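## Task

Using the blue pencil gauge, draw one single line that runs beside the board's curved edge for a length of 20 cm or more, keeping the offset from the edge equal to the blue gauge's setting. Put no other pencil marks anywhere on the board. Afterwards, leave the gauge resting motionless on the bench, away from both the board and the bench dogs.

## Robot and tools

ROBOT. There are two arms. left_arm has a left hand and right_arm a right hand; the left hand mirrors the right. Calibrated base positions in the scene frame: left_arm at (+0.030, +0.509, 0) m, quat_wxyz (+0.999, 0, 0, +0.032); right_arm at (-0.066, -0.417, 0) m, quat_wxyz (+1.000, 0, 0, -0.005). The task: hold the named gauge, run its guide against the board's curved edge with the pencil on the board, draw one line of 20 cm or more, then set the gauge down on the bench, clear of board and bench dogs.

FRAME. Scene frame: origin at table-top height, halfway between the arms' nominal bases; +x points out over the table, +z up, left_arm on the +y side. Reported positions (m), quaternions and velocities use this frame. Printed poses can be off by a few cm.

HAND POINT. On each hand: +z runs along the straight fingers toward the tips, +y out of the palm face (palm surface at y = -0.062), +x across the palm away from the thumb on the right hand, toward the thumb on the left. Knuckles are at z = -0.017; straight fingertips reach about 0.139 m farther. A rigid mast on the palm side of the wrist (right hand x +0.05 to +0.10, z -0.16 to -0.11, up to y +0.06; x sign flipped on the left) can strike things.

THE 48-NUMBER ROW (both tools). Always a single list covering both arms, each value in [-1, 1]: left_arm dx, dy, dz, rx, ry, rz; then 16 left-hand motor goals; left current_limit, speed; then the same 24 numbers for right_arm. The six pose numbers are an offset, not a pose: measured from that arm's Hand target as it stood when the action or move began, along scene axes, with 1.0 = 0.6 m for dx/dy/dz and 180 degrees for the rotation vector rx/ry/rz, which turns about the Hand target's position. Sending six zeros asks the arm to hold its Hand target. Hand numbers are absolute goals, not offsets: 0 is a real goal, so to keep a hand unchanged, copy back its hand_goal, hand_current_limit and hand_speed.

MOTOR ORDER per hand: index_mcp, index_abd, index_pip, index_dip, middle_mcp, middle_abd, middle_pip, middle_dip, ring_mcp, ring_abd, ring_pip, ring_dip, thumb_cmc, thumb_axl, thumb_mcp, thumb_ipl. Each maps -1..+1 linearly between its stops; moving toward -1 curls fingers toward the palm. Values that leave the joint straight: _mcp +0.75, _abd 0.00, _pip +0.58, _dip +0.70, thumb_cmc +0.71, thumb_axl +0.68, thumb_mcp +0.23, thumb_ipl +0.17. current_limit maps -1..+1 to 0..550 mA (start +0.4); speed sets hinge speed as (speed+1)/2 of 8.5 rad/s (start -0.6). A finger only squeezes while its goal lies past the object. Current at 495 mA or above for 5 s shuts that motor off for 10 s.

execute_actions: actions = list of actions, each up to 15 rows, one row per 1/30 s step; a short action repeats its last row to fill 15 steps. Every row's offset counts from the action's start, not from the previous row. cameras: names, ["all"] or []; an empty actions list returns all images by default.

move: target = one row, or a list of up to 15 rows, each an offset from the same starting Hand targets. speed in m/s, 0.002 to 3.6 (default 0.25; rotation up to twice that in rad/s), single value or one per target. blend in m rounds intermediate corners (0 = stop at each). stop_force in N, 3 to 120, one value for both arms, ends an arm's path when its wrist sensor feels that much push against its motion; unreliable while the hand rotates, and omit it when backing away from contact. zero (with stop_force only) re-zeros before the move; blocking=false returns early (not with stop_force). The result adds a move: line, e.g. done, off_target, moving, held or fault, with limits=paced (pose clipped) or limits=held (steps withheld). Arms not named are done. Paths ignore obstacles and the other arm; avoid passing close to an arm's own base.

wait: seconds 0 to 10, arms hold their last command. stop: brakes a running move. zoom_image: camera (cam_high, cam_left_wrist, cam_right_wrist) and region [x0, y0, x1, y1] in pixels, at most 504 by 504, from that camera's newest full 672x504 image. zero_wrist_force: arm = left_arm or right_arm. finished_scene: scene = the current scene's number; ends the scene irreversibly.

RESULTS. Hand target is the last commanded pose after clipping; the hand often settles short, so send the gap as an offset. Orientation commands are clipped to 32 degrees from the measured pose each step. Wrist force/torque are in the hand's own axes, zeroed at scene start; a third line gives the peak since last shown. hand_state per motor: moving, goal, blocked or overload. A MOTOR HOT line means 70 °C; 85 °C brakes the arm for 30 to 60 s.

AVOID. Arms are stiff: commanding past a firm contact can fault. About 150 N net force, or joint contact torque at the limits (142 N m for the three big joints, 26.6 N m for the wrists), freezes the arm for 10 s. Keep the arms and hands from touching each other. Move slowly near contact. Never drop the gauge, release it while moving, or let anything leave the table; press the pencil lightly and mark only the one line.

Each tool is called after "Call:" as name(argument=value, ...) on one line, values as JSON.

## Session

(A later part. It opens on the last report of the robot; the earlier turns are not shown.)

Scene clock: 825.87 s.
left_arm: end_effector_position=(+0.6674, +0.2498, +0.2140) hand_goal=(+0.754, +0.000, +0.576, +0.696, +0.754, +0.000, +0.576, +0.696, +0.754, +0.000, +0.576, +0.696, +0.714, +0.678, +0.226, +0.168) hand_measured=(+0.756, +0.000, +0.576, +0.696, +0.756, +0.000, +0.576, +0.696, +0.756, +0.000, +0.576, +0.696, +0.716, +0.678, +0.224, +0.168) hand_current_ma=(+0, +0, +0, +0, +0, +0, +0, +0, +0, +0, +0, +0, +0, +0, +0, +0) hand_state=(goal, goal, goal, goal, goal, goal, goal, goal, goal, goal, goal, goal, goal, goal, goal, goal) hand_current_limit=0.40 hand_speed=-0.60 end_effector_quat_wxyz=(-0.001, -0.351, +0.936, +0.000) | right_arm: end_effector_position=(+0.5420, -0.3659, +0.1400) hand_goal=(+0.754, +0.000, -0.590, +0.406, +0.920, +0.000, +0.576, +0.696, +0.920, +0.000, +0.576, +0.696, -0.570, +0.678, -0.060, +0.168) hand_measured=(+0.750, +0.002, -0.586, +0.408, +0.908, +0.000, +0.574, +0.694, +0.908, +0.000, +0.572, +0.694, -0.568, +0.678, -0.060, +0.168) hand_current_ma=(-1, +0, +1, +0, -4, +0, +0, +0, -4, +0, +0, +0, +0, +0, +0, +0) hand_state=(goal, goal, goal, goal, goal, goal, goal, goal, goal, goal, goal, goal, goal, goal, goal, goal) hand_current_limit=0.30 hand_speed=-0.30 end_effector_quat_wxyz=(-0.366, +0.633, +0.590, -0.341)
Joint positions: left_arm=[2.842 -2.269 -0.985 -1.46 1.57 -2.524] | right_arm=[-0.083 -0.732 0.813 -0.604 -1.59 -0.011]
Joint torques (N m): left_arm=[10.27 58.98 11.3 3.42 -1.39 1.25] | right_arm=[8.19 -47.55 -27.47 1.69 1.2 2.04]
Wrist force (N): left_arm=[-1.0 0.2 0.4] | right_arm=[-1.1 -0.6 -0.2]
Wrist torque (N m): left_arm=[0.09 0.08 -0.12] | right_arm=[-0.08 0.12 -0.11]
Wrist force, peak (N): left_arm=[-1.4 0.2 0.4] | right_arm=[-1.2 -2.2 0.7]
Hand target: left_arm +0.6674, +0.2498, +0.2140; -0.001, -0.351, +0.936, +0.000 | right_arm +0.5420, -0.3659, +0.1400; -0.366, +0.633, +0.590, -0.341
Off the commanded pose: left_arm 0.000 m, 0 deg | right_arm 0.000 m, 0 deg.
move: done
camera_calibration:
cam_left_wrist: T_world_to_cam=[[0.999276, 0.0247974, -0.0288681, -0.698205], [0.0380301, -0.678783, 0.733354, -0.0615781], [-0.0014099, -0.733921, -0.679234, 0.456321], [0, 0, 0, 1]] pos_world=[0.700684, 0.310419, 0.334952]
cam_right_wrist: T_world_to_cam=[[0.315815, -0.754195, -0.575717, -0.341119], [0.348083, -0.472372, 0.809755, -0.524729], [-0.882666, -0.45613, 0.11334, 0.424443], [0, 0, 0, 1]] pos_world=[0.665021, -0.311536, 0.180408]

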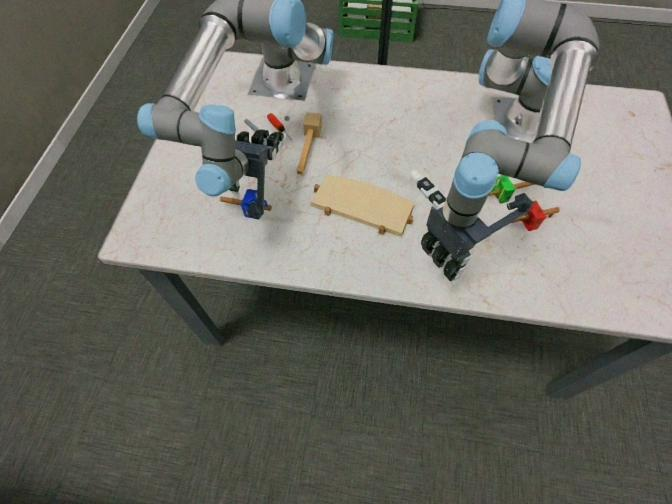

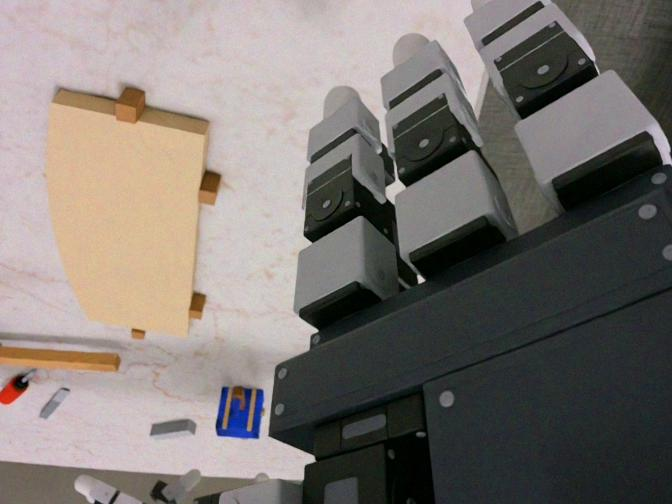

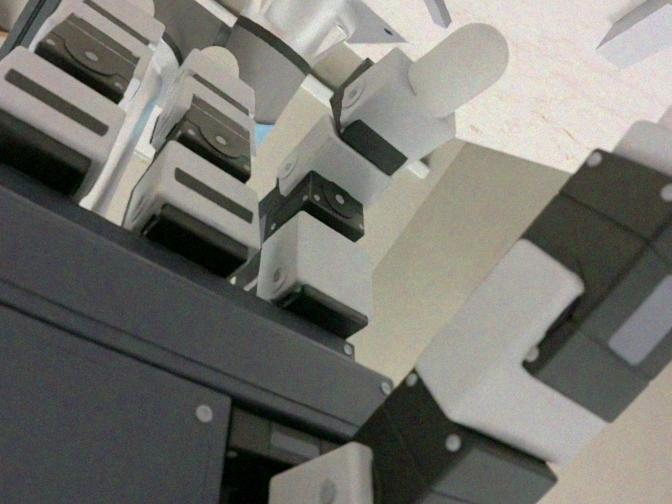

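Call:
move(target=[[0,0,0,0,0,0,0.754,0,0.576,0.696,0.754,0,0.576,0.696,0.754,0,0.576,0.696,0.714,0.678,0.226,0.168,0.4,-0.6,0,0,0,0,0,0,0.753,0,-0.591,0.406,0.92,0,0.576,0.696,0.92,0,0.576,0.696,-0.571,0.678,0.0,0.168,0.3,-0.3],[0,0,0,0,0,0,0.754,0,0.576,0.696,0.754,0,0.576,0.696,0.754,0,0.576,0.696,0.714,0.678,0.226,0.168,0.4,-0.6,0,0,-0.105,0,0,0,0.753,0,-0.591,0.406,0.92,0,0.576,0.696,0.92,0,0.576,0.696,-0.571,0.678,0.0,0.168,0.3,-0.3]], speed=[0.1,0.1], cameras=["cam_high","cam_left_wrist"])

Call:
zoom_image(camera="cam_high", region=[190, 120, 310, 230])

Call:
zoom_image(camera="cam_left_wrist", region=[150, 340, 310, 463])

Scene clock: 851.07 s.
left_arm: end_effector_position=(+0.6674, +0.2498, +0.2140) hand_goal=(+0.754, +0.000, +0.576, +0.696, +0.754, +0.000, +0.576, +0.696, +0.754, +0.000, +0.576, +0.696, +0.714, +0.678, +0.226, +0.168) hand_measured=(+0.756, +0.000, +0.576, +0.696, +0.756, +0.000, +0.576, +0.696, +0.756, +0.000, +0.576, +0.696, +0.716, +0.678, +0.224, +0.168) hand_current_ma=(+0, +0, +0, +0, +0, +0, +0, +0, +0, +0, +0, +0, +0, +0, +0, +0) hand_state=(goal, goal, goal, goal, goal, goal, goal, goal, goal, goal, goal, goal, goal, goal, goal, goal) hand_current_limit=0.40 hand_speed=-0.60 end_effector_quat_wxyz=(-0.001, -0.351, +0.936, +0.000) | right_arm: end_effector_position=(+0.5420, -0.3659, +0.0771) hand_goal=(+0.754, +0.000, -0.590, +0.406, +0.920, +0.000, +0.576, +0.696, +0.920, +0.000, +0.576, +0.696, -0.570, +0.678, +0.000, +0.168) hand_measured=(+0.750, +0.002, -0.586, +0.408, +0.908, +0.000, +0.574, +0.694, +0.908, +0.000, +0.572, +0.694, -0.568, +0.678, -0.004, +0.168) hand_current_ma=(-1, +0, +1, +0, -4, +0, +0, +0, -4, +0, +0, +0, +0, +0, -1, +0) hand_state=(goal, goal, goal, goal, goal, goal, goal, goal, goal, goal, goal, goal, goal, goal, goal, goal) hand_current_limit=0.30 hand_speed=-0.30 end_effector_quat_wxyz=(-0.366, +0.633, +0.590, -0.341)
Joint positions: left_arm=[2.842 -2.269 -0.985 -1.46 1.57 -2.524] | right_arm=[-0.083 -0.703 0.922 -0.743 -1.59 -0.011]
Joint torques (N m): left_arm=[9.84 58.59 12.21 3.54 -1.33 1.33] | right_arm=[6.05 -47.93 -12.07 -1.14 0.3 0.94]
Wrist force (N): left_arm=[-1.0 0.3 0.2] | right_arm=[-0.9 -0.5 0.2]
Wrist torque (N m): left_arm=[0.10 0.07 -0.13] | right_arm=[-0.09 0.09 -0.11]
Wrist force, peak (N): left_arm=[-1.3 0.3 0.5] | right_arm=[-0.9 -1.2 -0.4]
Hand target: left_arm +0.6674, +0.2498, +0.2140; -0.001, -0.351, +0.936, +0.000 | right_arm +0.5420, -0.3659, +0.0770; -0.366, +0.633, +0.590, -0.341
Off the commanded pose: left_arm 0.000 m, 0 deg | right_arm 0.000 m, 0 deg.
move: done
camera_calibration:
cam_left_wrist: T_world_to_cam=[[0.999276, 0.0247974, -0.0288681, -0.698205], [0.0380301, -0.678783, 0.733354, -0.0615781], [-0.0014099, -0.733921, -0.679234, 0.456321], [0, 0, 0, 1]] pos_world=[0.700684, 0.310419, 0.334952]
Images, in order (width x height): cam_high 672x504, cam_left_wrist 672x504.

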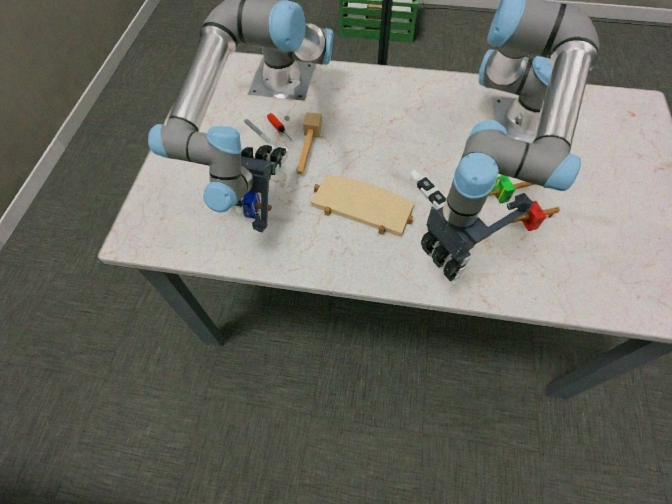

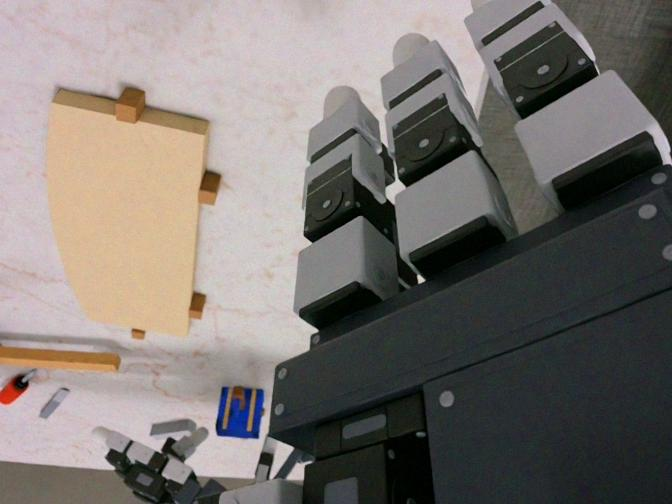

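Scaled by 4.200 from the camera's 672x504 image, which has a finer 960x720 frame.

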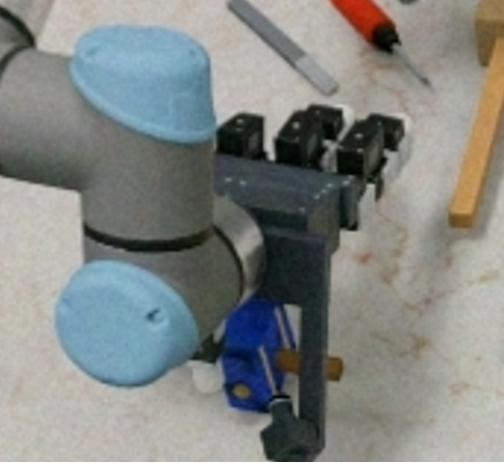

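Scaled by 3.150 from the camera's 672x504 image, which has a finer 960x720 frame.

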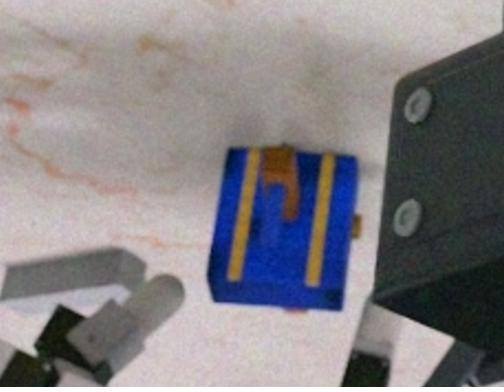

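Call:
move(target=[0,0,0,0,0,0,0.754,0,0.576,0.696,0.754,0,0.576,0.696,0.754,0,0.576,0.696,0.714,0.678,0.226,0.168,0.4,-0.6,0,0,-0.0417,0,0,0,0.753,0,-0.591,0.406,0.92,0,0.576,0.696,0.92,0,0.576,0.696,-0.571,0.678,0.0,0.168,0.3,-0.3], speed=0.06)

Call:
execute_actions(actions=[[[0,0,0,0,0,0,0.754,0,0.576,0.696,0.754,0,0.576,0.696,0.754,0,0.576,0.696,0.714,0.678,0.226,0.168,0.4,-0.6,0,0,0,0,0,0,0.65,0,-0.591,0.406,0.92,0,0.576,0.696,0.92,0,0.576,0.696,-0.571,0.678,-0.1,0.168,-0.3,-0.9]],[[0,0,0,0,0,0,0.754,0,0.576,0.696,0.754,0,0.576,0.696,0.754,0,0.576,0.696,0.714,0.678,0.226,0.168,0.4,-0.6,0,0,0,0,0,0,0.6,0,-0.591,0.406,0.92,0,0.576,0.696,0.92,0,0.576,0.696,-0.571,0.678,-0.15,0.168,-0.3,-0.9]],[[0,0,0,0,0,0,0.754,0,0.576,0.696,0.754,0,0.576,0.696,0.754,0,0.576,0.696,0.714,0.678,0.226,0.168,0.4,-0.6,0,0,0,0,0,0,0.38,0,-0.591,0.406,0.92,0,0.576,0.696,0.92,0,0.576,0.696,-0.571,0.678,-0.19,0.168,-0.2,-0.9]],[[0,0,0,0,0,0,0.754,0,0.576,0.696,0.754,0,0.576,0.696,0.754,0,0.576,0.696,0.714,0.678,0.226,0.168,0.4,-0.6,0,0,0,0,0,0,0.38,0,-0.591,0.406,0.92,0,0.576,0.696,0.92,0,0.576,0.696,-0.571,0.678,-0.19,0.168,-0.1,-0.9]]], cameras=["cam_high","cam_left_wrist"])

Call:
zoom_image(camera="cam_left_wrist", region=[150, 340, 310, 463])

Scene clock: 875.30 s.
left_arm: end_effector_position=(+0.6674, +0.2498, +0.2140) hand_goal=(+0.754, +0.000, +0.576, +0.696, +0.754, +0.000, +0.576, +0.696, +0.754, +0.000, +0.576, +0.696, +0.714, +0.678, +0.226, +0.168) hand_measured=(+0.756, +0.000, +0.576, +0.696, +0.756, +0.000, +0.576, +0.696, +0.756, +0.000, +0.576, +0.696, +0.716, +0.678, +0.224, +0.168) hand_current_ma=(+0, +0, +0, +0, +0, +0, +0, +0, +0, +0, +0, +0, +0, +0, +0, +0) hand_state=(goal, goal, goal, goal, goal, goal, goal, goal, goal, goal, goal, goal, goal, goal, goal, goal) hand_current_limit=0.40 hand_speed=-0.60 end_effector_quat_wxyz=(-0.001, -0.351, +0.936, +0.000) | right_arm: end_effector_position=(+0.5420, -0.3659, +0.0520) hand_goal=(+0.754, +0.000, -0.590, +0.406, +0.920, +0.000, +0.576, +0.696, +0.920, +0.000, +0.576, +0.696, -0.570, +0.678, +0.000, +0.168) hand_measured=(+0.750, +0.002, -0.586, +0.408, +0.908, +0.000, +0.574, +0.694, +0.908, +0.000, +0.572, +0.694, -0.568, +0.678, -0.004, +0.168) hand_current_ma=(-1, +0, +1, +0, -4, +0, +0, +0, -4, +0, +0, +0, +0, +0, -1, +0) hand_state=(goal, goal, goal, goal, goal, goal, goal, goal, goal, goal, goal, goal, goal, goal, goal, goal) hand_current_limit=0.30 hand_speed=-0.30 end_effector_quat_wxyz=(-0.366, +0.633, +0.590, -0.341)
Joint positions: left_arm=[2.842 -2.269 -0.985 -1.46 1.57 -2.524] | right_arm=[-0.083 -0.685 0.955 -0.793 -1.59 -0.011]
Joint torques (N m): left_arm=[9.49 59.58 12.64 3.49 -1.4 1.23] | right_arm=[1.05 -47.16 -11.22 -1.21 0.28 -1.47]
Wrist force (N): left_arm=[-1.2 0.2 0.5] | right_arm=[-1.0 -0.7 0.3]
Wrist torque (N m): left_arm=[0.08 0.10 -0.14] | right_arm=[-0.11 0.08 -0.13]
Wrist force, peak (N): left_arm=[-1.3 0.2 0.5] | right_arm=[-1.0 -1.0 0.4]
Hand target: left_arm +0.6674, +0.2498, +0.2140; -0.001, -0.351, +0.936, +0.000 | right_arm +0.5420, -0.3659, +0.0520; -0.366, +0.633, +0.590, -0.341
Off the commanded pose: left_arm 0.000 m, 0 deg | right_arm 0.000 m, 0 deg.
move: done

Scene clock: 877.50 s.
left_arm: end_effector_position=(+0.6674, +0.2498, +0.2140) hand_goal=(+0.754, +0.000, +0.576, +0.696, +0.754, +0.000, +0.576, +0.696, +0.754, +0.000, +0.576, +0.696, +0.714, +0.678, +0.226, +0.168) hand_measured=(+0.756, +0.000, +0.576, +0.696, +0.756, +0.000, +0.576, +0.696, +0.756, +0.000, +0.576, +0.696, +0.716, +0.678, +0.224, +0.168) hand_current_ma=(+0, +0, +0, +0, +0, +0, +0, +0, +0, +0, +0, +0, +0, +0, +0, +0) hand_state=(goal, goal, goal, goal, goal, goal, goal, goal, goal, goal, goal, goal, goal, goal, goal, goal) hand_current_limit=0.40 hand_speed=-0.60 end_effector_quat_wxyz=(-0.001, -0.351, +0.936, +0.000) | right_arm: end_effector_position=(+0.5420, -0.3659, +0.0520) hand_goal=(+0.380, +0.000, -0.590, +0.406, +0.920, +0.000, +0.576, +0.696, +0.920, +0.000, +0.576, +0.696, -0.570, +0.678, -0.190, +0.168) hand_measured=(+0.640, +0.002, -0.572, +0.408, +0.908, +0.000, +0.574, +0.694, +0.908, +0.000, +0.572, +0.694, -0.572, +0.678, -0.088, +0.184) hand_current_ma=(+247, +0, +8, +0, -4, +0, +0, +0, -4, +0, +0, +0, +0, +0, +248, +11) hand_state=(blocked, goal, goal, goal, goal, goal, goal, goal, goal, goal, goal, goal, goal, goal, blocked, goal) hand_current_limit=-0.10 hand_speed=-0.90 end_effector_quat_wxyz=(-0.366, +0.633, +0.590, -0.341)
Joint positions: left_arm=[2.842 -2.269 -0.985 -1.46 1.57 -2.524] | right_arm=[-0.083 -0.685 0.955 -0.793 -1.59 -0.011]
Joint torques (N m): left_arm=[10.23 59.02 12.43 3.33 -1.43 1.28] | right_arm=[-0.86 -48.58 -12.95 1.14 0.04 -1.56]
Wrist force (N): left_arm=[-1.2 0.3 0.5] | right_arm=[-1.5 -4.3 -1.0]
Wrist torque (N m): left_arm=[0.09 0.10 -0.14] | right_arm=[-0.05 0.04 -0.05]
Wrist force, peak (N): left_arm=[-1.2 0.3 0.5] | right_arm=[-1.4 -4.6 -1.5]
Hand target: left_arm +0.6674, +0.2498, +0.2140; -0.001, -0.351, +0.936, +0.000 | right_arm +0.5420, -0.3659, +0.0520; -0.366, +0.633, +0.590, -0.341
Off the commanded pose: left_arm 0.000 m, 0 deg | right_arm 0.000 m, 0 deg.
Step readings (end_effector_position of left_arm | right_arm):
0: (+0.6674, +0.2498, +0.2140) | (+0.5420, -0.3659, +0.0520)
1: (+0.6674, +0.2498, +0.2140) | (+0.5420, -0.3659, +0.0520)
2: (+0.6674, +0.2498, +0.2140) | (+0.5420, -0.3659, +0.0520)
4: (+0.6674, +0.2498, +0.2140) | (+0.5420, -0.3659, +0.0520)
8: (+0.6674, +0.2498, +0.2140) | (+0.5420, -0.3659, +0.0520)
15: (+0.6674, +0.2498, +0.2140) | (+0.5420, -0.3659, +0.0520)
16: (+0.6674, +0.2498, +0.2140) | (+0.5420, -0.3659, +0.0520)
17: (+0.6674, +0.2498, +0.2140) | (+0.5420, -0.3659, +0.0520)
19: (+0.6674, +0.2498, +0.2140) | (+0.5420, -0.3659, +0.0520)
23: (+0.6674, +0.2498, +0.2140) | (+0.5420, -0.3659, +0.0520)
30: (+0.6674, +0.2498, +0.2140) | (+0.5420, -0.3659, +0.0520)
31: (+0.6674, +0.2498, +0.2140) | (+0.5420, -0.3659, +0.0520)
32: (+0.6674, +0.2498, +0.2140) | (+0.5420, -0.3659, +0.0520)
34: (+0.6674, +0.2498, +0.2140) | (+0.5420, -0.3659, +0.0520)
38: (+0.6674, +0.2498, +0.2140) | (+0.5420, -0.3659, +0.0520)
45: (+0.6674, +0.2498, +0.2140) | (+0.5420, -0.3659, +0.0520)
46: (+0.6674, +0.2498, +0.2140) | (+0.5420, -0.3659, +0.0520)
47: (+0.6674, +0.2498, +0.2140) | (+0.5420, -0.3659, +0.0520)
49: (+0.6674, +0.2498, +0.2140) | (+0.5420, -0.3659, +0.0520)
53: (+0.6674, +0.2498, +0.2140) | (+0.5420, -0.3659, +0.0520)
60: (+0.6674, +0.2498, +0.2140) | (+0.5420, -0.3659, +0.0520)
camera_calibration:
cam_left_wrist: T_world_to_cam=[[0.999276, 0.0247974, -0.0288681, -0.698205], [0.0380301, -0.678783, 0.733354, -0.0615781], [-0.0014099, -0.733921, -0.679234, 0.456321], [0, 0, 0, 1]] pos_world=[0.700684, 0.310419, 0.334952]
Images, in order (width x height): cam_high 672x504, cam_left_wrist 672x504.

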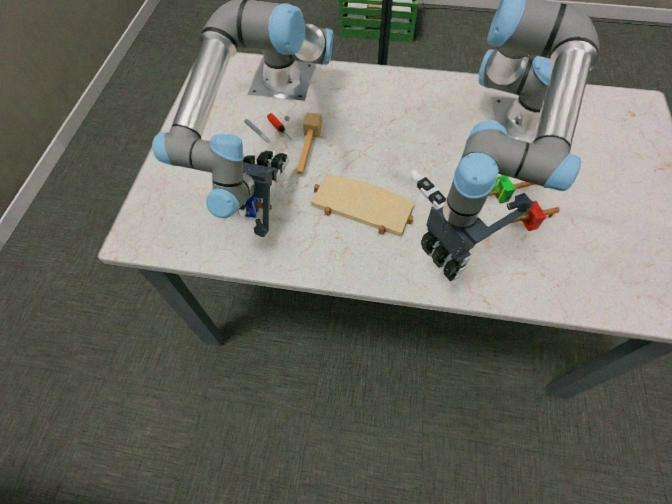

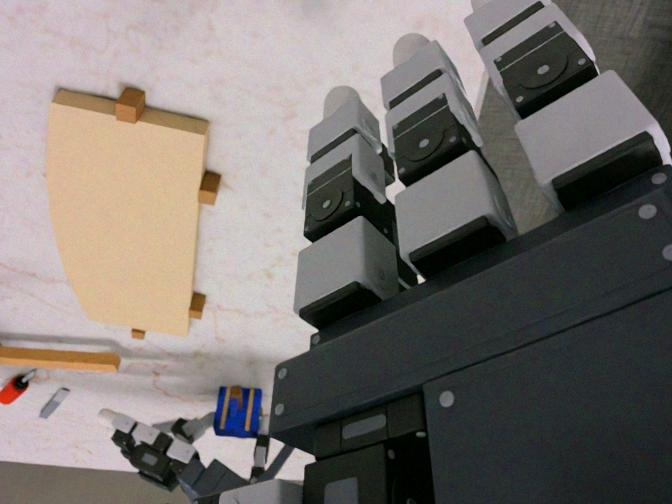

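Scaled by 3.150 from the camera's 672x504 image, which has a finer 960x720 frame.

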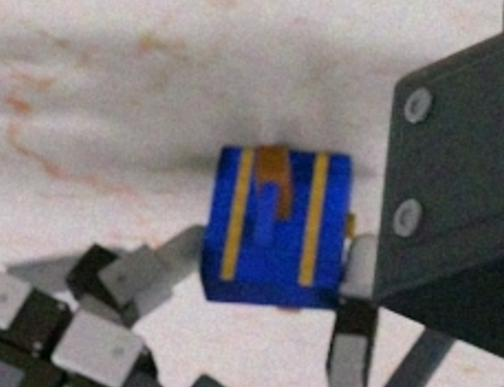

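Call:
move(target=[[0,0,0,0,0,0,0.754,0,0.576,0.696,0.754,0,0.576,0.696,0.754,0,0.576,0.696,0.714,0.678,0.226,0.168,0.4,-0.6,0,0,0,0,0,0,0.38,0,-0.591,0.406,0.92,0,0.576,0.696,0.92,0,0.576,0.696,-0.571,0.678,-0.19,0.168,0.1,-0.9],[0,0,0,0,0,0,0.754,0,0.576,0.696,0.754,0,0.576,0.696,0.754,0,0.576,0.696,0.714,0.678,0.226,0.168,0.4,-0.6,0,0,0.16,0,0,0,0.38,0,-0.591,0.406,0.92,0,0.576,0.696,0.92,0,0.576,0.696,-0.571,0.678,-0.19,0.168,0.1,-0.9]], speed=[0.1,0.12], cameras=["cam_high","cam_left_wrist"])

Call:
zoom_image(camera="cam_high", region=[300, 165, 424, 245])

Call:
zoom_image(camera="cam_left_wrist", region=[30, 80, 230, 345])

Call:
zoom_image(camera="cam_left_wrist", region=[150, 340, 310, 463])

Scene clock: 908.57 s.
left_arm: end_effector_position=(+0.6674, +0.2498, +0.2140) hand_goal=(+0.754, +0.000, +0.576, +0.696, +0.754, +0.000, +0.576, +0.696, +0.754, +0.000, +0.576, +0.696, +0.714, +0.678, +0.226, +0.168) hand_measured=(+0.756, +0.000, +0.576, +0.696, +0.756, +0.000, +0.576, +0.696, +0.756, +0.000, +0.576, +0.696, +0.716, +0.678, +0.224, +0.168) hand_current_ma=(+0, +0, +0, +0, +0, +0, +0, +0, +0, +0, +0, +0, +0, +0, +0, +0) hand_state=(goal, goal, goal, goal, goal, goal, goal, goal, goal, goal, goal, goal, goal, goal, goal, goal) hand_current_limit=0.40 hand_speed=-0.60 end_effector_quat_wxyz=(-0.001, -0.351, +0.936, +0.000) | right_arm: end_effector_position=(+0.5420, -0.3659, +0.1480) hand_goal=(+0.380, +0.000, -0.590, +0.406, +0.920, +0.000, +0.576, +0.696, +0.920, +0.000, +0.576, +0.696, -0.570, +0.678, -0.190, +0.168) hand_measured=(+0.598, +0.002, -0.530, +0.430, +0.908, +0.000, +0.574, +0.694, +0.908, +0.000, +0.572, +0.694, -0.574, +0.676, -0.096, +0.192) hand_current_ma=(+302, +0, +76, +14, -4, +0, +0, +0, -4, +0, +0, +0, -1, +0, +263, +25) hand_state=(blocked, goal, blocked, blocked, goal, goal, goal, goal, goal, goal, goal, goal, goal, goal, blocked, blocked) hand_current_limit=0.10 hand_speed=-0.90 end_effector_quat_wxyz=(-0.366, +0.633, +0.590, -0.341)
Joint positions: left_arm=[2.842 -2.269 -0.985 -1.46 1.57 -2.524] | right_arm=[-0.083 -0.734 0.796 -0.585 -1.59 -0.011]
Joint torques (N m): left_arm=[9.08 59.1 12.27 3.54 -1.44 1.42] | right_arm=[-0.02 -48.8 -26.37 1.83 0.96 -0.32]
Wrist force (N): left_arm=[-1.1 0.2 0.5] | right_arm=[-1.0 0.6 0.4]
Wrist torque (N m): left_arm=[0.07 0.08 -0.13] | right_arm=[-0.03 0.11 -0.11]
Wrist force, peak (N): left_arm=[-1.3 0.2 0.5] | right_arm=[-1.4 -5.4 -1.6]
Hand target: left_arm +0.6674, +0.2498, +0.2140; -0.001, -0.351, +0.936, +0.000 | right_arm +0.5420, -0.3659, +0.1480; -0.366, +0.633, +0.590, -0.341
Off the commanded pose: left_arm 0.000 m, 0 deg | right_arm 0.000 m, 0 deg.
move: done
camera_calibration:
cam_left_wrist: T_world_to_cam=[[0.999276, 0.0247974, -0.0288681, -0.698205], [0.0380301, -0.678783, 0.733354, -0.0615781], [-0.0014099, -0.733921, -0.679234, 0.456321], [0, 0, 0, 1]] pos_world=[0.700684, 0.310419, 0.334952]
Images, in order (width x height): cam_high 672x504, cam_left_wrist 672x504.

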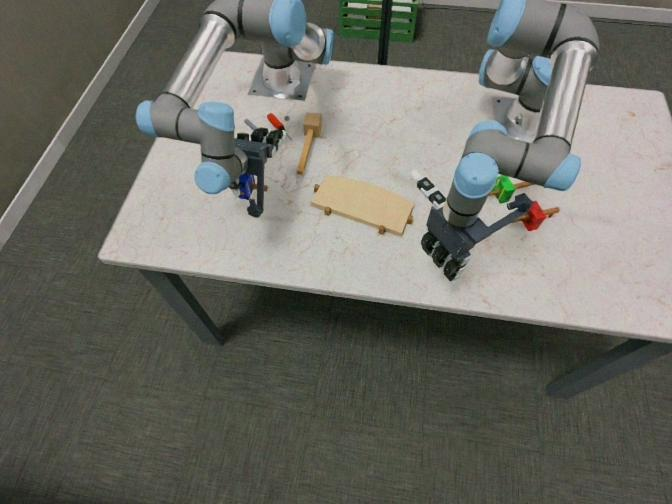

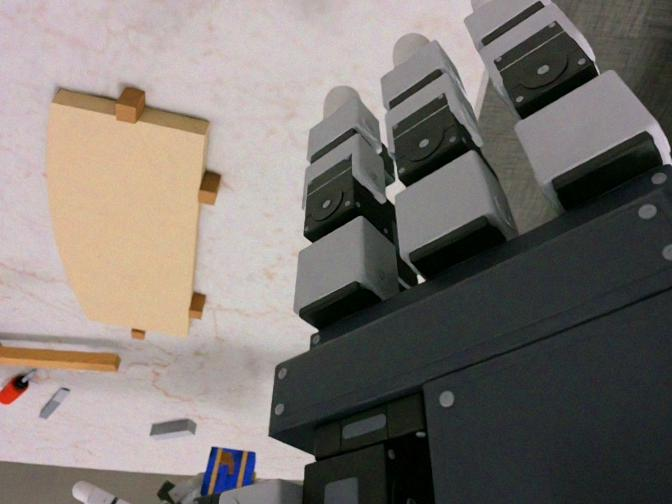

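Scaled by 4.065 from the camera's 672x504 image, which has a finer 960x720 frame.

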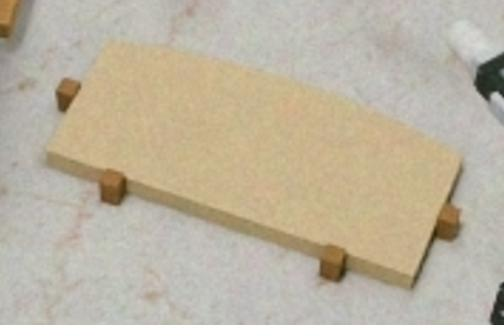

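Scaled by 1.902 from the camera's 672x504 image, which has a finer 960x720 frame.

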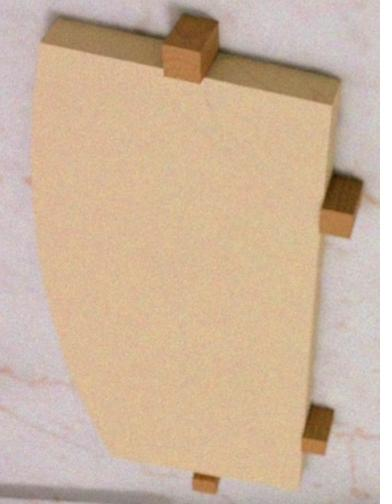

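Scaled by 3.150 from the camera's 672x504 image, which has a finer 960x720 frame.

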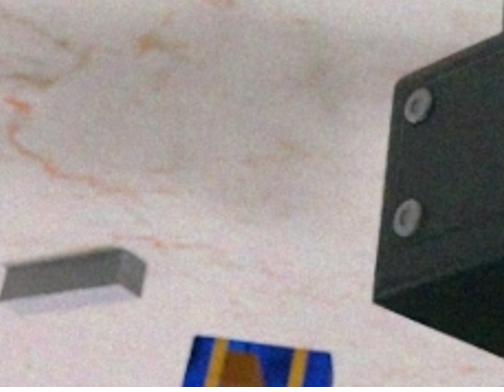

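Call:
move(target=[0,0,0,0,0,0,0.754,0,0.576,0.696,0.754,0,0.576,0.696,0.754,0,0.576,0.696,0.714,0.678,0.226,0.168,0.4,-0.6,-0.2668,0.4267,0.0033,0,0,-0.5106,0.38,0,-0.591,0.406,0.92,0,0.576,0.696,0.92,0,0.576,0.696,-0.571,0.678,-0.19,0.168,0.1,-0.9], speed=0.2, cameras=["cam_high","cam_left_wrist"])

Call:
zoom_image(camera="cam_high", region=[270, 120, 420, 240])

Call:
zoom_image(camera="cam_left_wrist", region=[0, 220, 160, 380])

Scene clock: 961.67 s.
left_arm: end_effector_position=(+0.6674, +0.2498, +0.2140) hand_goal=(+0.754, +0.000, +0.576, +0.696, +0.754, +0.000, +0.576, +0.696, +0.754, +0.000, +0.576, +0.696, +0.714, +0.678, +0.226, +0.168) hand_measured=(+0.756, +0.000, +0.576, +0.696, +0.756, +0.000, +0.576, +0.696, +0.756, +0.000, +0.576, +0.696, +0.716, +0.678, +0.224, +0.168) hand_current_ma=(+0, +0, +0, +0, +0, +0, +0, +0, +0, +0, +0, +0, +0, +0, +0, +0) hand_state=(goal, goal, goal, goal, goal, goal, goal, goal, goal, goal, goal, goal, goal, goal, goal, goal) hand_current_limit=0.40 hand_speed=-0.60 end_effector_quat_wxyz=(-0.001, -0.351, +0.936, +0.000) | right_arm: end_effector_position=(+0.3820, -0.1099, +0.1500) hand_goal=(+0.380, +0.000, -0.590, +0.406, +0.920, +0.000, +0.576, +0.696, +0.920, +0.000, +0.576, +0.696, -0.570, +0.678, -0.190, +0.168) hand_measured=(+0.598, +0.002, -0.528, +0.430, +0.908, +0.000, +0.574, +0.694, +0.908, +0.000, +0.572, +0.694, -0.574, +0.676, -0.096, +0.192) hand_current_ma=(+303, +0, +77, +14, -4, +0, +0, +0, -4, +0, +0, +0, -1, +0, +263, +26) hand_state=(blocked, goal, blocked, blocked, goal, goal, goal, goal, goal, goal, goal, goal, goal, goal, blocked, blocked) hand_current_limit=0.10 hand_speed=-0.90 end_effector_quat_wxyz=(-0.500, +0.865, -0.045, +0.026)
Joint positions: left_arm=[2.842 -2.269 -0.985 -1.46 1.57 -2.524] | right_arm=[0.044 -1.395 2.14 -2.549 -0.539 1.842]
Joint torques (N m): left_arm=[9.62 58.82 12.94 3.38 -1.37 1.43] | right_arm=[7.44 -19.83 -10.17 -4.04 0.31 2.25]
Wrist force (N): left_arm=[-1.0 0.3 0.5] | right_arm=[-0.2 0.7 0.5]
Wrist torque (N m): left_arm=[0.08 0.07 -0.12] | right_arm=[-0.02 0.09 -0.02]
Wrist force, peak (N): left_arm=[-1.3 0.2 0.6] | right_arm=[-1.6 0.8 0.5]
Hand target: left_arm +0.6674, +0.2498, +0.2140; -0.001, -0.351, +0.936, +0.000 | right_arm +0.3820, -0.1099, +0.1500; -0.500, +0.865, -0.045, +0.026
Off the commanded pose: left_arm 0.000 m, 0 deg | right_arm 0.000 m, 0 deg.
move: done
camera_calibration:
cam_left_wrist: T_world_to_cam=[[0.999276, 0.0247974, -0.0288681, -0.698205], [0.0380301, -0.678783, 0.733354, -0.0615781], [-0.0014099, -0.733921, -0.679234, 0.456321], [0, 0, 0, 1]] pos_world=[0.700684, 0.310419, 0.334952]
Images, in order (width x height): cam_high 672x504, cam_left_wrist 672x504.

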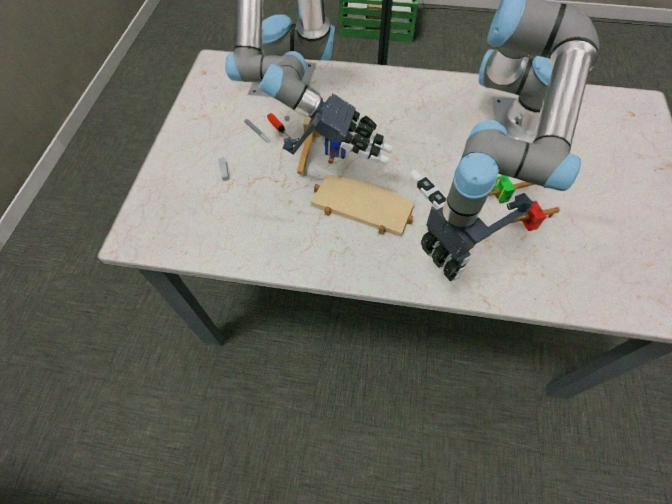

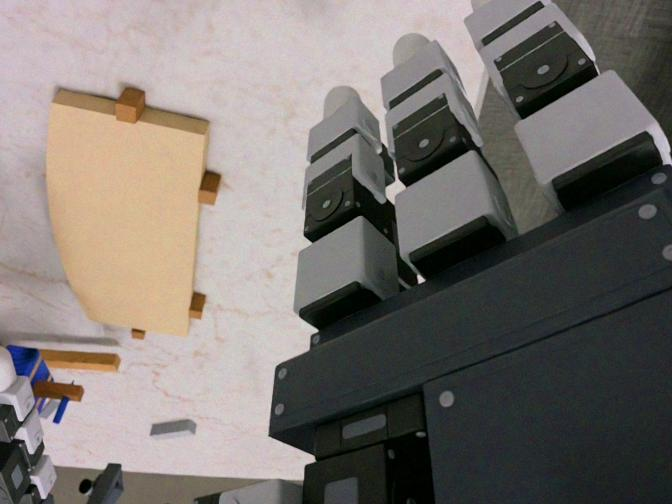

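Scaled by 3.360 from the camera's 672x504 image, which has a finer 960x720 frame.

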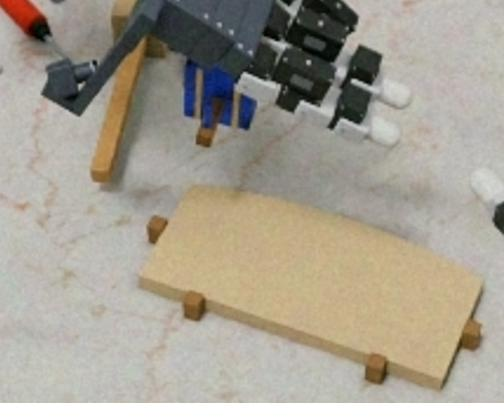

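Scaled by 3.150 from the camera's 672x504 image, which has a finer 960x720 frame.

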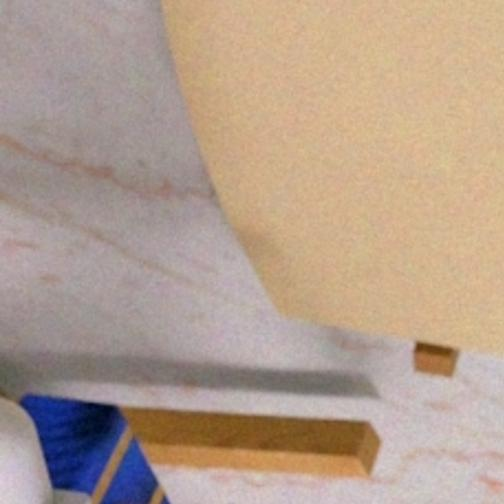

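Call:
zoom_image(camera="cam_left_wrist", region=[0, 340, 100, 430])

Call:
zoom_image(camera="cam_high", region=[315, 130, 355, 170])

Scaled by 5.040 from the camera's 672x504 image, which has a finer 960x720 frame.

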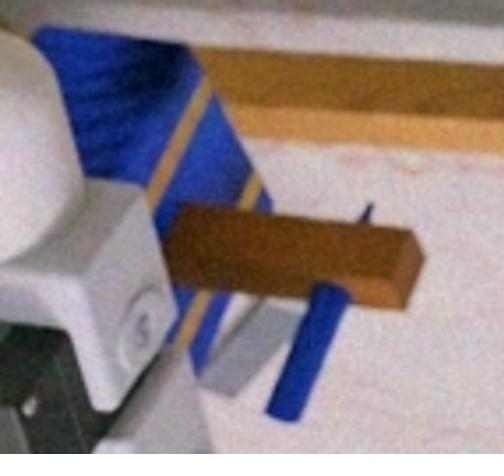

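Scaled by 12.600 from the camera's 672x504 image, which has a finer 960x720 frame.

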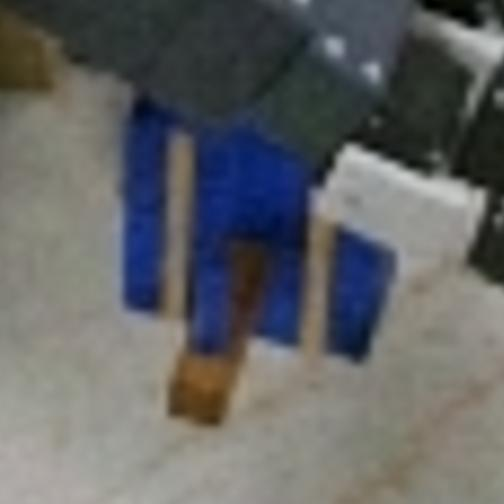

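Call:
zoom_image(camera="cam_left_wrist", region=[36, 344, 96, 404])

Scaled by 8.400 from the camera's 672x504 image, which has a finer 960x720 frame.

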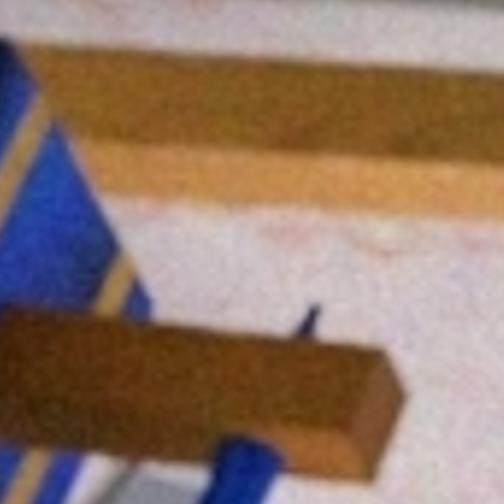

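Call:
move(target=[0.05,0.1667,0.1333,0,0,0,0.754,0,0.576,0.696,0.754,0,0.576,0.696,0.754,0,0.576,0.696,0.714,0.678,0.226,0.168,0.4,-0.6,-0.0963,0.0232,-0.0917,0,0,0,0.38,0,-0.591,0.406,0.92,0,0.576,0.696,0.92,0,0.576,0.696,-0.571,0.678,-0.19,0.168,0.1,-0.9], speed=0.15)

Call:
move(target=[0,0,0,0,0,0,0.754,0,0.576,0.696,0.754,0,0.576,0.696,0.754,0,0.576,0.696,0.714,0.678,0.226,0.168,0.4,-0.6,0,0,-0.08,0,0,0,0.38,0,-0.591,0.406,0.92,0,0.576,0.696,0.92,0,0.576,0.696,-0.571,0.678,-0.19,0.168,0.1,-0.9], speed=0.015, stop_force=3, cameras=["cam_high","cam_left_wrist"])

Call:
zoom_image(camera="cam_high", region=[290, 120, 380, 200])

Scene clock: 1090.20 s.
left_arm: end_effector_position=(+0.6974, +0.3498, +0.2940) hand_goal=(+0.754, +0.000, +0.576, +0.696, +0.754, +0.000, +0.576, +0.696, +0.754, +0.000, +0.576, +0.696, +0.714, +0.678, +0.226, +0.168) hand_measured=(+0.754, +0.000, +0.576, +0.696, +0.754, +0.000, +0.576, +0.696, +0.756, +0.000, +0.576, +0.696, +0.716, +0.678, +0.224, +0.168) hand_current_ma=(+0, +0, +0, +0, +0, +0, +0, +0, +0, +0, +0, +0, +0, +0, -1, +0) hand_state=(goal, goal, goal, goal, goal, goal, goal, goal, goal, goal, goal, goal, goal, goal, goal, goal) hand_current_limit=0.40 hand_speed=-0.60 end_effector_quat_wxyz=(-0.001, -0.351, +0.936, +0.000) | right_arm: end_effector_position=(+0.3242, -0.0960, +0.0950) hand_goal=(+0.380, +0.000, -0.590, +0.406, +0.920, +0.000, +0.576, +0.696, +0.920, +0.000, +0.576, +0.696, -0.570, +0.678, -0.190, +0.168) hand_measured=(+0.598, +0.002, -0.528, +0.430, +0.908, +0.000, +0.574, +0.694, +0.908, +0.000, +0.572, +0.694, -0.576, +0.676, -0.096, +0.192) hand_current_ma=(+302, +0, +77, +14, -4, +0, +0, +0, -4, +0, +0, +0, -1, +0, +263, +26) hand_state=(blocked, goal, blocked, blocked, goal, goal, goal, goal, goal, goal, goal, goal, goal, goal, blocked, blocked) hand_current_limit=0.10 hand_speed=-0.90 end_effector_quat_wxyz=(-0.500, +0.865, -0.045, +0.026)
Joint positions: left_arm=[2.979 -2.249 -0.815 -1.65 1.571 -2.388] | right_arm=[0.084 -1.355 2.326 -2.837 -0.549 1.915]
Joint torques (N m): left_arm=[10.64 37.9 29.95 0.13 -1.69 1.9] | right_arm=[7.3 -18.37 -6.52 -4.36 0.16 2.06]
Wrist force (N): left_arm=[-1.2 -0.1 0.7] | right_arm=[-0.8 0.4 1.1]
Wrist torque (N m): left_arm=[0.01 0.12 -0.14] | right_arm=[-0.07 0.06 -0.06]
Wrist force, peak (N): left_arm=[-2.0 0.6 -0.2] | right_arm=[-1.4 0.9 1.1]
Hand target: left_arm +0.6974, +0.3499, +0.2940; -0.001, -0.351, +0.936, +0.000 | right_arm +0.3242, -0.0960, +0.0949; -0.500, +0.865, -0.045, +0.026
Off the commanded pose: left_arm 0.000 m, 0 deg | right_arm 0.000 m, 0 deg.
move: done

Scene clock: 1093.93 s.
left_arm: end_effector_position=(+0.6974, +0.3499, +0.2940) hand_goal=(+0.754, +0.000, +0.576, +0.696, +0.754, +0.000, +0.576, +0.696, +0.754, +0.000, +0.576, +0.696, +0.714, +0.678, +0.226, +0.168) hand_measured=(+0.754, +0.000, +0.576, +0.696, +0.754, +0.000, +0.576, +0.696, +0.756, +0.000, +0.576, +0.696, +0.716, +0.678, +0.224, +0.168) hand_current_ma=(+0, +0, +0, +0, +0, +0, +0, +0, +0, +0, +0, +0, +0, +0, -1, +0) hand_state=(goal, goal, goal, goal, goal, goal, goal, goal, goal, goal, goal, goal, goal, goal, goal, goal) hand_current_limit=0.40 hand_speed=-0.60 end_effector_quat_wxyz=(-0.001, -0.351, +0.936, +0.000) | right_arm: end_effector_position=(+0.3242, -0.0960, +0.0553) hand_goal=(+0.380, +0.000, -0.590, +0.406, +0.920, +0.000, +0.576, +0.696, +0.920, +0.000, +0.576, +0.696, -0.570, +0.678, -0.190, +0.168) hand_measured=(+0.598, +0.002, -0.528, +0.426, +0.908, +0.000, +0.574, +0.694, +0.908, +0.000, +0.572, +0.694, -0.576, +0.676, -0.096, +0.194) hand_current_ma=(+302, +0, +77, +10, -4, +0, +0, +0, -4, +0, +0, +0, -1, +0, +263, +30) hand_state=(blocked, goal, blocked, goal, goal, goal, goal, goal, goal, goal, goal, goal, goal, goal, blocked, blocked) hand_current_limit=0.10 hand_speed=-0.90 end_effector_quat_wxyz=(-0.500, +0.865, -0.045, +0.026)
Joint positions: left_arm=[2.979 -2.249 -0.815 -1.65 1.571 -2.388] | right_arm=[0.084 -1.244 2.349 -2.973 -0.549 1.915]
Joint torques (N m): left_arm=[11.29 36.76 29.51 0.35 -1.58 1.82] | right_arm=[-1.12 -32.45 -18 -1.11 1.42 -0.72]
Wrist force (N): left_arm=[-1.3 -0.1 0.5] | right_arm=[-0.4 -1.1 0.5]
Wrist torque (N m): left_arm=[0.03 0.13 -0.15] | right_arm=[-0.05 -0.01 0.01]
Wrist force, peak (N): left_arm=[-1.5 0.1 0.6] | right_arm=[-0.8 -3.9 -2.1]
Hand target: left_arm +0.6974, +0.3499, +0.2940; -0.001, -0.351, +0.936, +0.000 | right_arm +0.3242, -0.0960, +0.0553; -0.500, +0.865, -0.045, +0.026 (not the last commanded pose)
Off the commanded pose: left_arm 0.000 m, 0 deg | right_arm 0.008 m, 0 deg.
move: contact (right_arm)
camera_calibration:
cam_left_wrist: T_world_to_cam=[[0.999276, 0.0247974, -0.0288681, -0.728356], [0.0380301, -0.678783, 0.733354, -0.0534412], [-0.0014099, -0.733921, -0.679234, 0.584168], [0, 0, 0, 1]] pos_world=[0.730684, 0.410519, 0.414952]
Images, in order (width x height): cam_high 672x504, cam_left_wrist 672x504.

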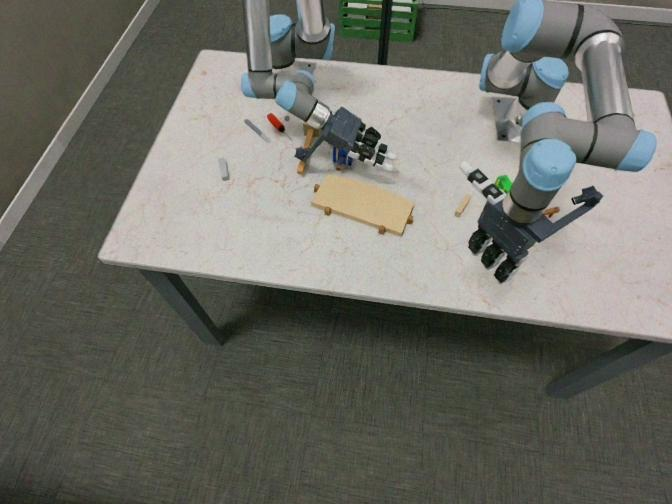

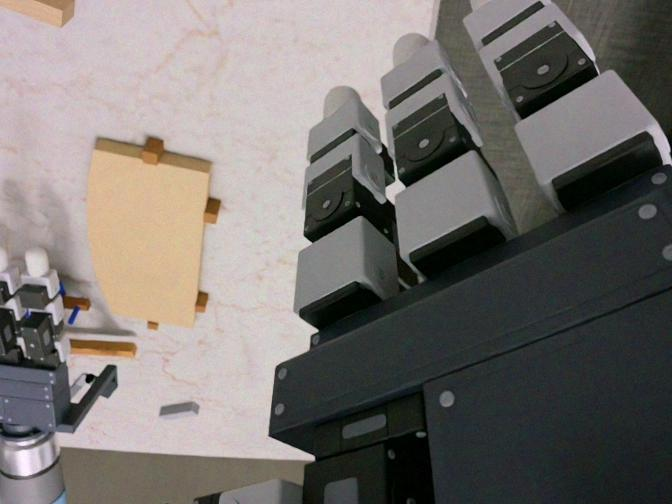

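Scaled by 5.600 from the camera's 672x504 image, which has a finer 960x720 frame.

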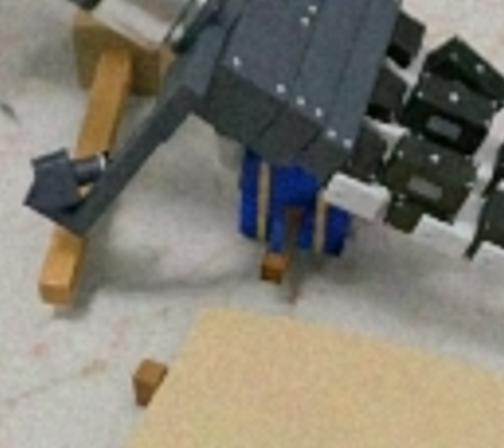

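Call:
execute_actions(actions=[[[0,0,0,0,0,0,0.754,0,0.576,0.696,0.754,0,0.576,0.696,0.754,0,0.576,0.696,0.714,0.678,0.226,0.168,0.4,-0.6,0,0,-0.0035,0,0,0,0.57,0,-0.591,0.406,0.92,0,0.576,0.696,0.92,0,0.576,0.696,-0.571,0.678,-0.12,0.168,-0.8,-0.95]],[[0,0,0,0,0,0,0.754,0,0.576,0.696,0.754,0,0.576,0.696,0.754,0,0.576,0.696,0.714,0.678,0.226,0.168,0.4,-0.6,0,0,0,0,0,0,0.57,0,-0.591,0.406,0.92,0,0.576,0.696,0.92,0,0.576,0.696,-0.571,0.678,-0.12,0.168,-0.8,-0.95]],[[0,0,0,0,0,0,0.754,0,0.576,0.696,0.754,0,0.576,0.696,0.754,0,0.576,0.696,0.714,0.678,0.226,0.168,0.4,-0.6,0,0,0,0,0,0,0.57,0,-0.591,0.406,0.92,0,0.576,0.696,0.92,0,0.576,0.696,-0.571,0.678,-0.12,0.168,-0.8,-0.95]],[[0,0,0,0,0,0,0.754,0,0.576,0.696,0.754,0,0.576,0.696,0.754,0,0.576,0.696,0.714,0.678,0.226,0.168,0.4,-0.6,0,0,0,0,0,0,0.4,0,-0.591,0.406,0.92,0,0.576,0.696,0.92,0,0.576,0.696,-0.571,0.678,-0.19,0.168,0.1,-0.9]],[[0,0,0,0,0,0,0.754,0,0.576,0.696,0.754,0,0.576,0.696,0.754,0,0.576,0.696,0.714,0.678,0.226,0.168,0.4,-0.6,0,0,0,0,0,0,0.38,0,-0.591,0.406,0.92,0,0.576,0.696,0.92,0,0.576,0.696,-0.571,0.678,-0.19,0.168,0.1,-0.9]]], cameras=["cam_high","cam_left_wrist"])

Call:
zoom_image(camera="cam_left_wrist", region=[0, 240, 130, 370])

Scene clock: 1111.30 s.
left_arm: end_effector_position=(+0.6974, +0.3499, +0.2940) hand_goal=(+0.754, +0.000, +0.576, +0.696, +0.754, +0.000, +0.576, +0.696, +0.754, +0.000, +0.576, +0.696, +0.714, +0.678, +0.226, +0.168) hand_measured=(+0.754, +0.000, +0.576, +0.696, +0.754, +0.000, +0.576, +0.696, +0.756, +0.000, +0.576, +0.696, +0.716, +0.678, +0.224, +0.168) hand_current_ma=(+0, +0, +0, +0, +0, +0, +0, +0, +0, +0, +0, +0, +0, +0, -1, +0) hand_state=(goal, goal, goal, goal, goal, goal, goal, goal, goal, goal, goal, goal, goal, goal, goal, goal) hand_current_limit=0.40 hand_speed=-0.60 end_effector_quat_wxyz=(-0.001, -0.351, +0.936, +0.000) | right_arm: end_effector_position=(+0.3242, -0.0960, +0.0532) hand_goal=(+0.380, +0.000, -0.590, +0.406, +0.920, +0.000, +0.576, +0.696, +0.920, +0.000, +0.576, +0.696, -0.570, +0.678, -0.190, +0.168) hand_measured=(+0.604, +0.002, -0.546, +0.414, +0.908, +0.000, +0.574, +0.694, +0.908, +0.000, +0.572, +0.694, -0.576, +0.676, -0.082, +0.194) hand_current_ma=(+303, +0, +42, +2, -4, +0, +0, +0, -4, +0, +0, +0, -1, +0, +303, +30) hand_state=(blocked, goal, blocked, goal, goal, goal, goal, goal, goal, goal, goal, goal, goal, goal, blocked, blocked) hand_current_limit=0.10 hand_speed=-0.90 end_effector_quat_wxyz=(-0.500, +0.865, -0.045, +0.026)
Joint positions: left_arm=[2.979 -2.249 -0.815 -1.65 1.571 -2.388] | right_arm=[0.084 -1.238 2.35 -2.98 -0.549 1.915]
Joint torques (N m): left_arm=[10.93 37.43 29.9 0.27 -1.44 1.95] | right_arm=[4.83 -18.54 -3.75 -3.56 0.36 1.73]
Wrist force (N): left_arm=[-1.3 0.1 0.6] | right_arm=[-0.4 -4.2 -1.3]
Wrist torque (N m): left_arm=[0.06 0.13 -0.15] | right_arm=[-0.04 -0.04 0.06]
Wrist force, peak (N): left_arm=[-1.5 0.1 0.8] | right_arm=[-0.5 -4.4 -1.4]
Hand target: left_arm +0.6974, +0.3499, +0.2940; -0.001, -0.351, +0.936, +0.000 | right_arm +0.3242, -0.0960, +0.0532; -0.500, +0.865, -0.045, +0.026
Off the commanded pose: left_arm 0.000 m, 0 deg | right_arm 0.000 m, 0 deg.
Step readings (end_effector_position of left_arm | right_arm):
0: (+0.6974, +0.3499, +0.2940) | (+0.3242, -0.0960, +0.0553)
1: (+0.6974, +0.3499, +0.2940) | (+0.3242, -0.0960, +0.0553)
2: (+0.6974, +0.3499, +0.2940) | (+0.3242, -0.0960, +0.0551)
4: (+0.6974, +0.3499, +0.2940) | (+0.3243, -0.0960, +0.0541)
8: (+0.6974, +0.3499, +0.2940) | (+0.3242, -0.0960, +0.0534)
15: (+0.6974, +0.3499, +0.2940) | (+0.3242, -0.0960, +0.0532)
16: (+0.6974, +0.3499, +0.2940) | (+0.3242, -0.0960, +0.0532)
17: (+0.6974, +0.3499, +0.2940) | (+0.3242, -0.0960, +0.0532)
19: (+0.6974, +0.3499, +0.2940) | (+0.3242, -0.0960, +0.0532)
23: (+0.6974, +0.3499, +0.2940) | (+0.3242, -0.0960, +0.0532)
30: (+0.6974, +0.3499, +0.2940) | (+0.3242, -0.0960, +0.0532)
31: (+0.6974, +0.3499, +0.2940) | (+0.3242, -0.0960, +0.0532)
32: (+0.6974, +0.3499, +0.2940) | (+0.3242, -0.0960, +0.0532)
34: (+0.6974, +0.3499, +0.2940) | (+0.3242, -0.0960, +0.0532)
38: (+0.6974, +0.3499, +0.2940) | (+0.3242, -0.0960, +0.0532)
45: (+0.6974, +0.3499, +0.2940) | (+0.3242, -0.0960, +0.0532)
46: (+0.6974, +0.3499, +0.2940) | (+0.3242, -0.0960, +0.0532)
47: (+0.6974, +0.3499, +0.2940) | (+0.3242, -0.0960, +0.0532)
49: (+0.6974, +0.3499, +0.2940) | (+0.3242, -0.0960, +0.0532)
53: (+0.6974, +0.3499, +0.2940) | (+0.3242, -0.0960, +0.0532)
60: (+0.6974, +0.3499, +0.2940) | (+0.3242, -0.0960, +0.0532)
61: (+0.6974, +0.3499, +0.2940) | (+0.3242, -0.0960, +0.0532)
62: (+0.6974, +0.3499, +0.2940) | (+0.3242, -0.0960, +0.0532)
64: (+0.6974, +0.3499, +0.2940) | (+0.3242, -0.0960, +0.0532)
68: (+0.6974, +0.3499, +0.2940) | (+0.3242, -0.0960, +0.0532)
75: (+0.6974, +0.3499, +0.2940) | (+0.3242, -0.0960, +0.0532)
camera_calibration:
cam_left_wrist: T_world_to_cam=[[0.999276, 0.0247974, -0.0288681, -0.728356], [0.0380301, -0.678783, 0.733354, -0.0534412], [-0.0014099, -0.733921, -0.679234, 0.584168], [0, 0, 0, 1]] pos_world=[0.730684, 0.410519, 0.414952]
Images, in order (width x height): cam_high 672x504, cam_left_wrist 672x504.

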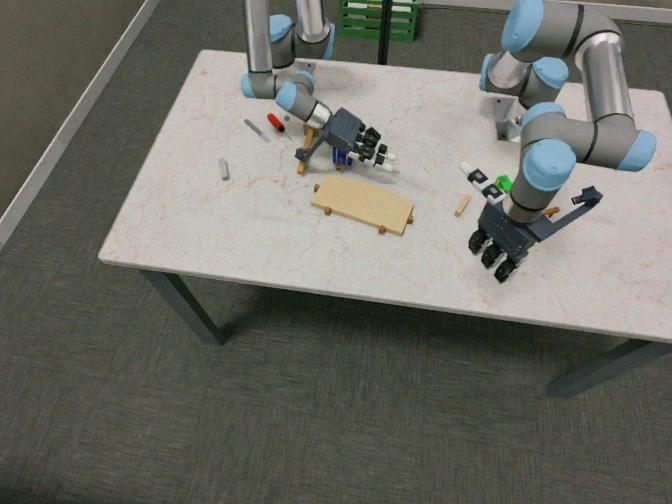

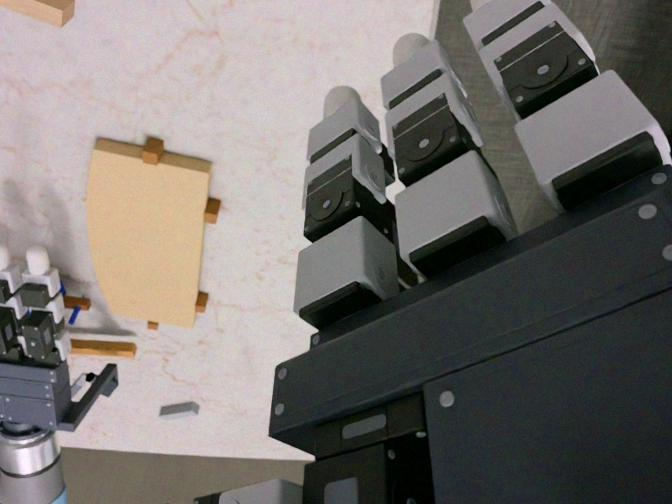

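Scaled by 3.877 from the camera's 672x504 image, which has a finer 960x720 frame.

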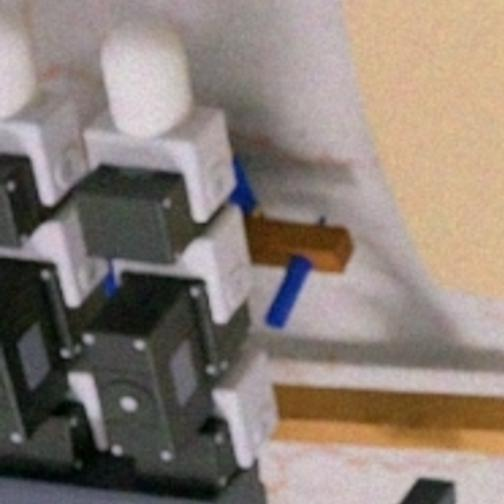

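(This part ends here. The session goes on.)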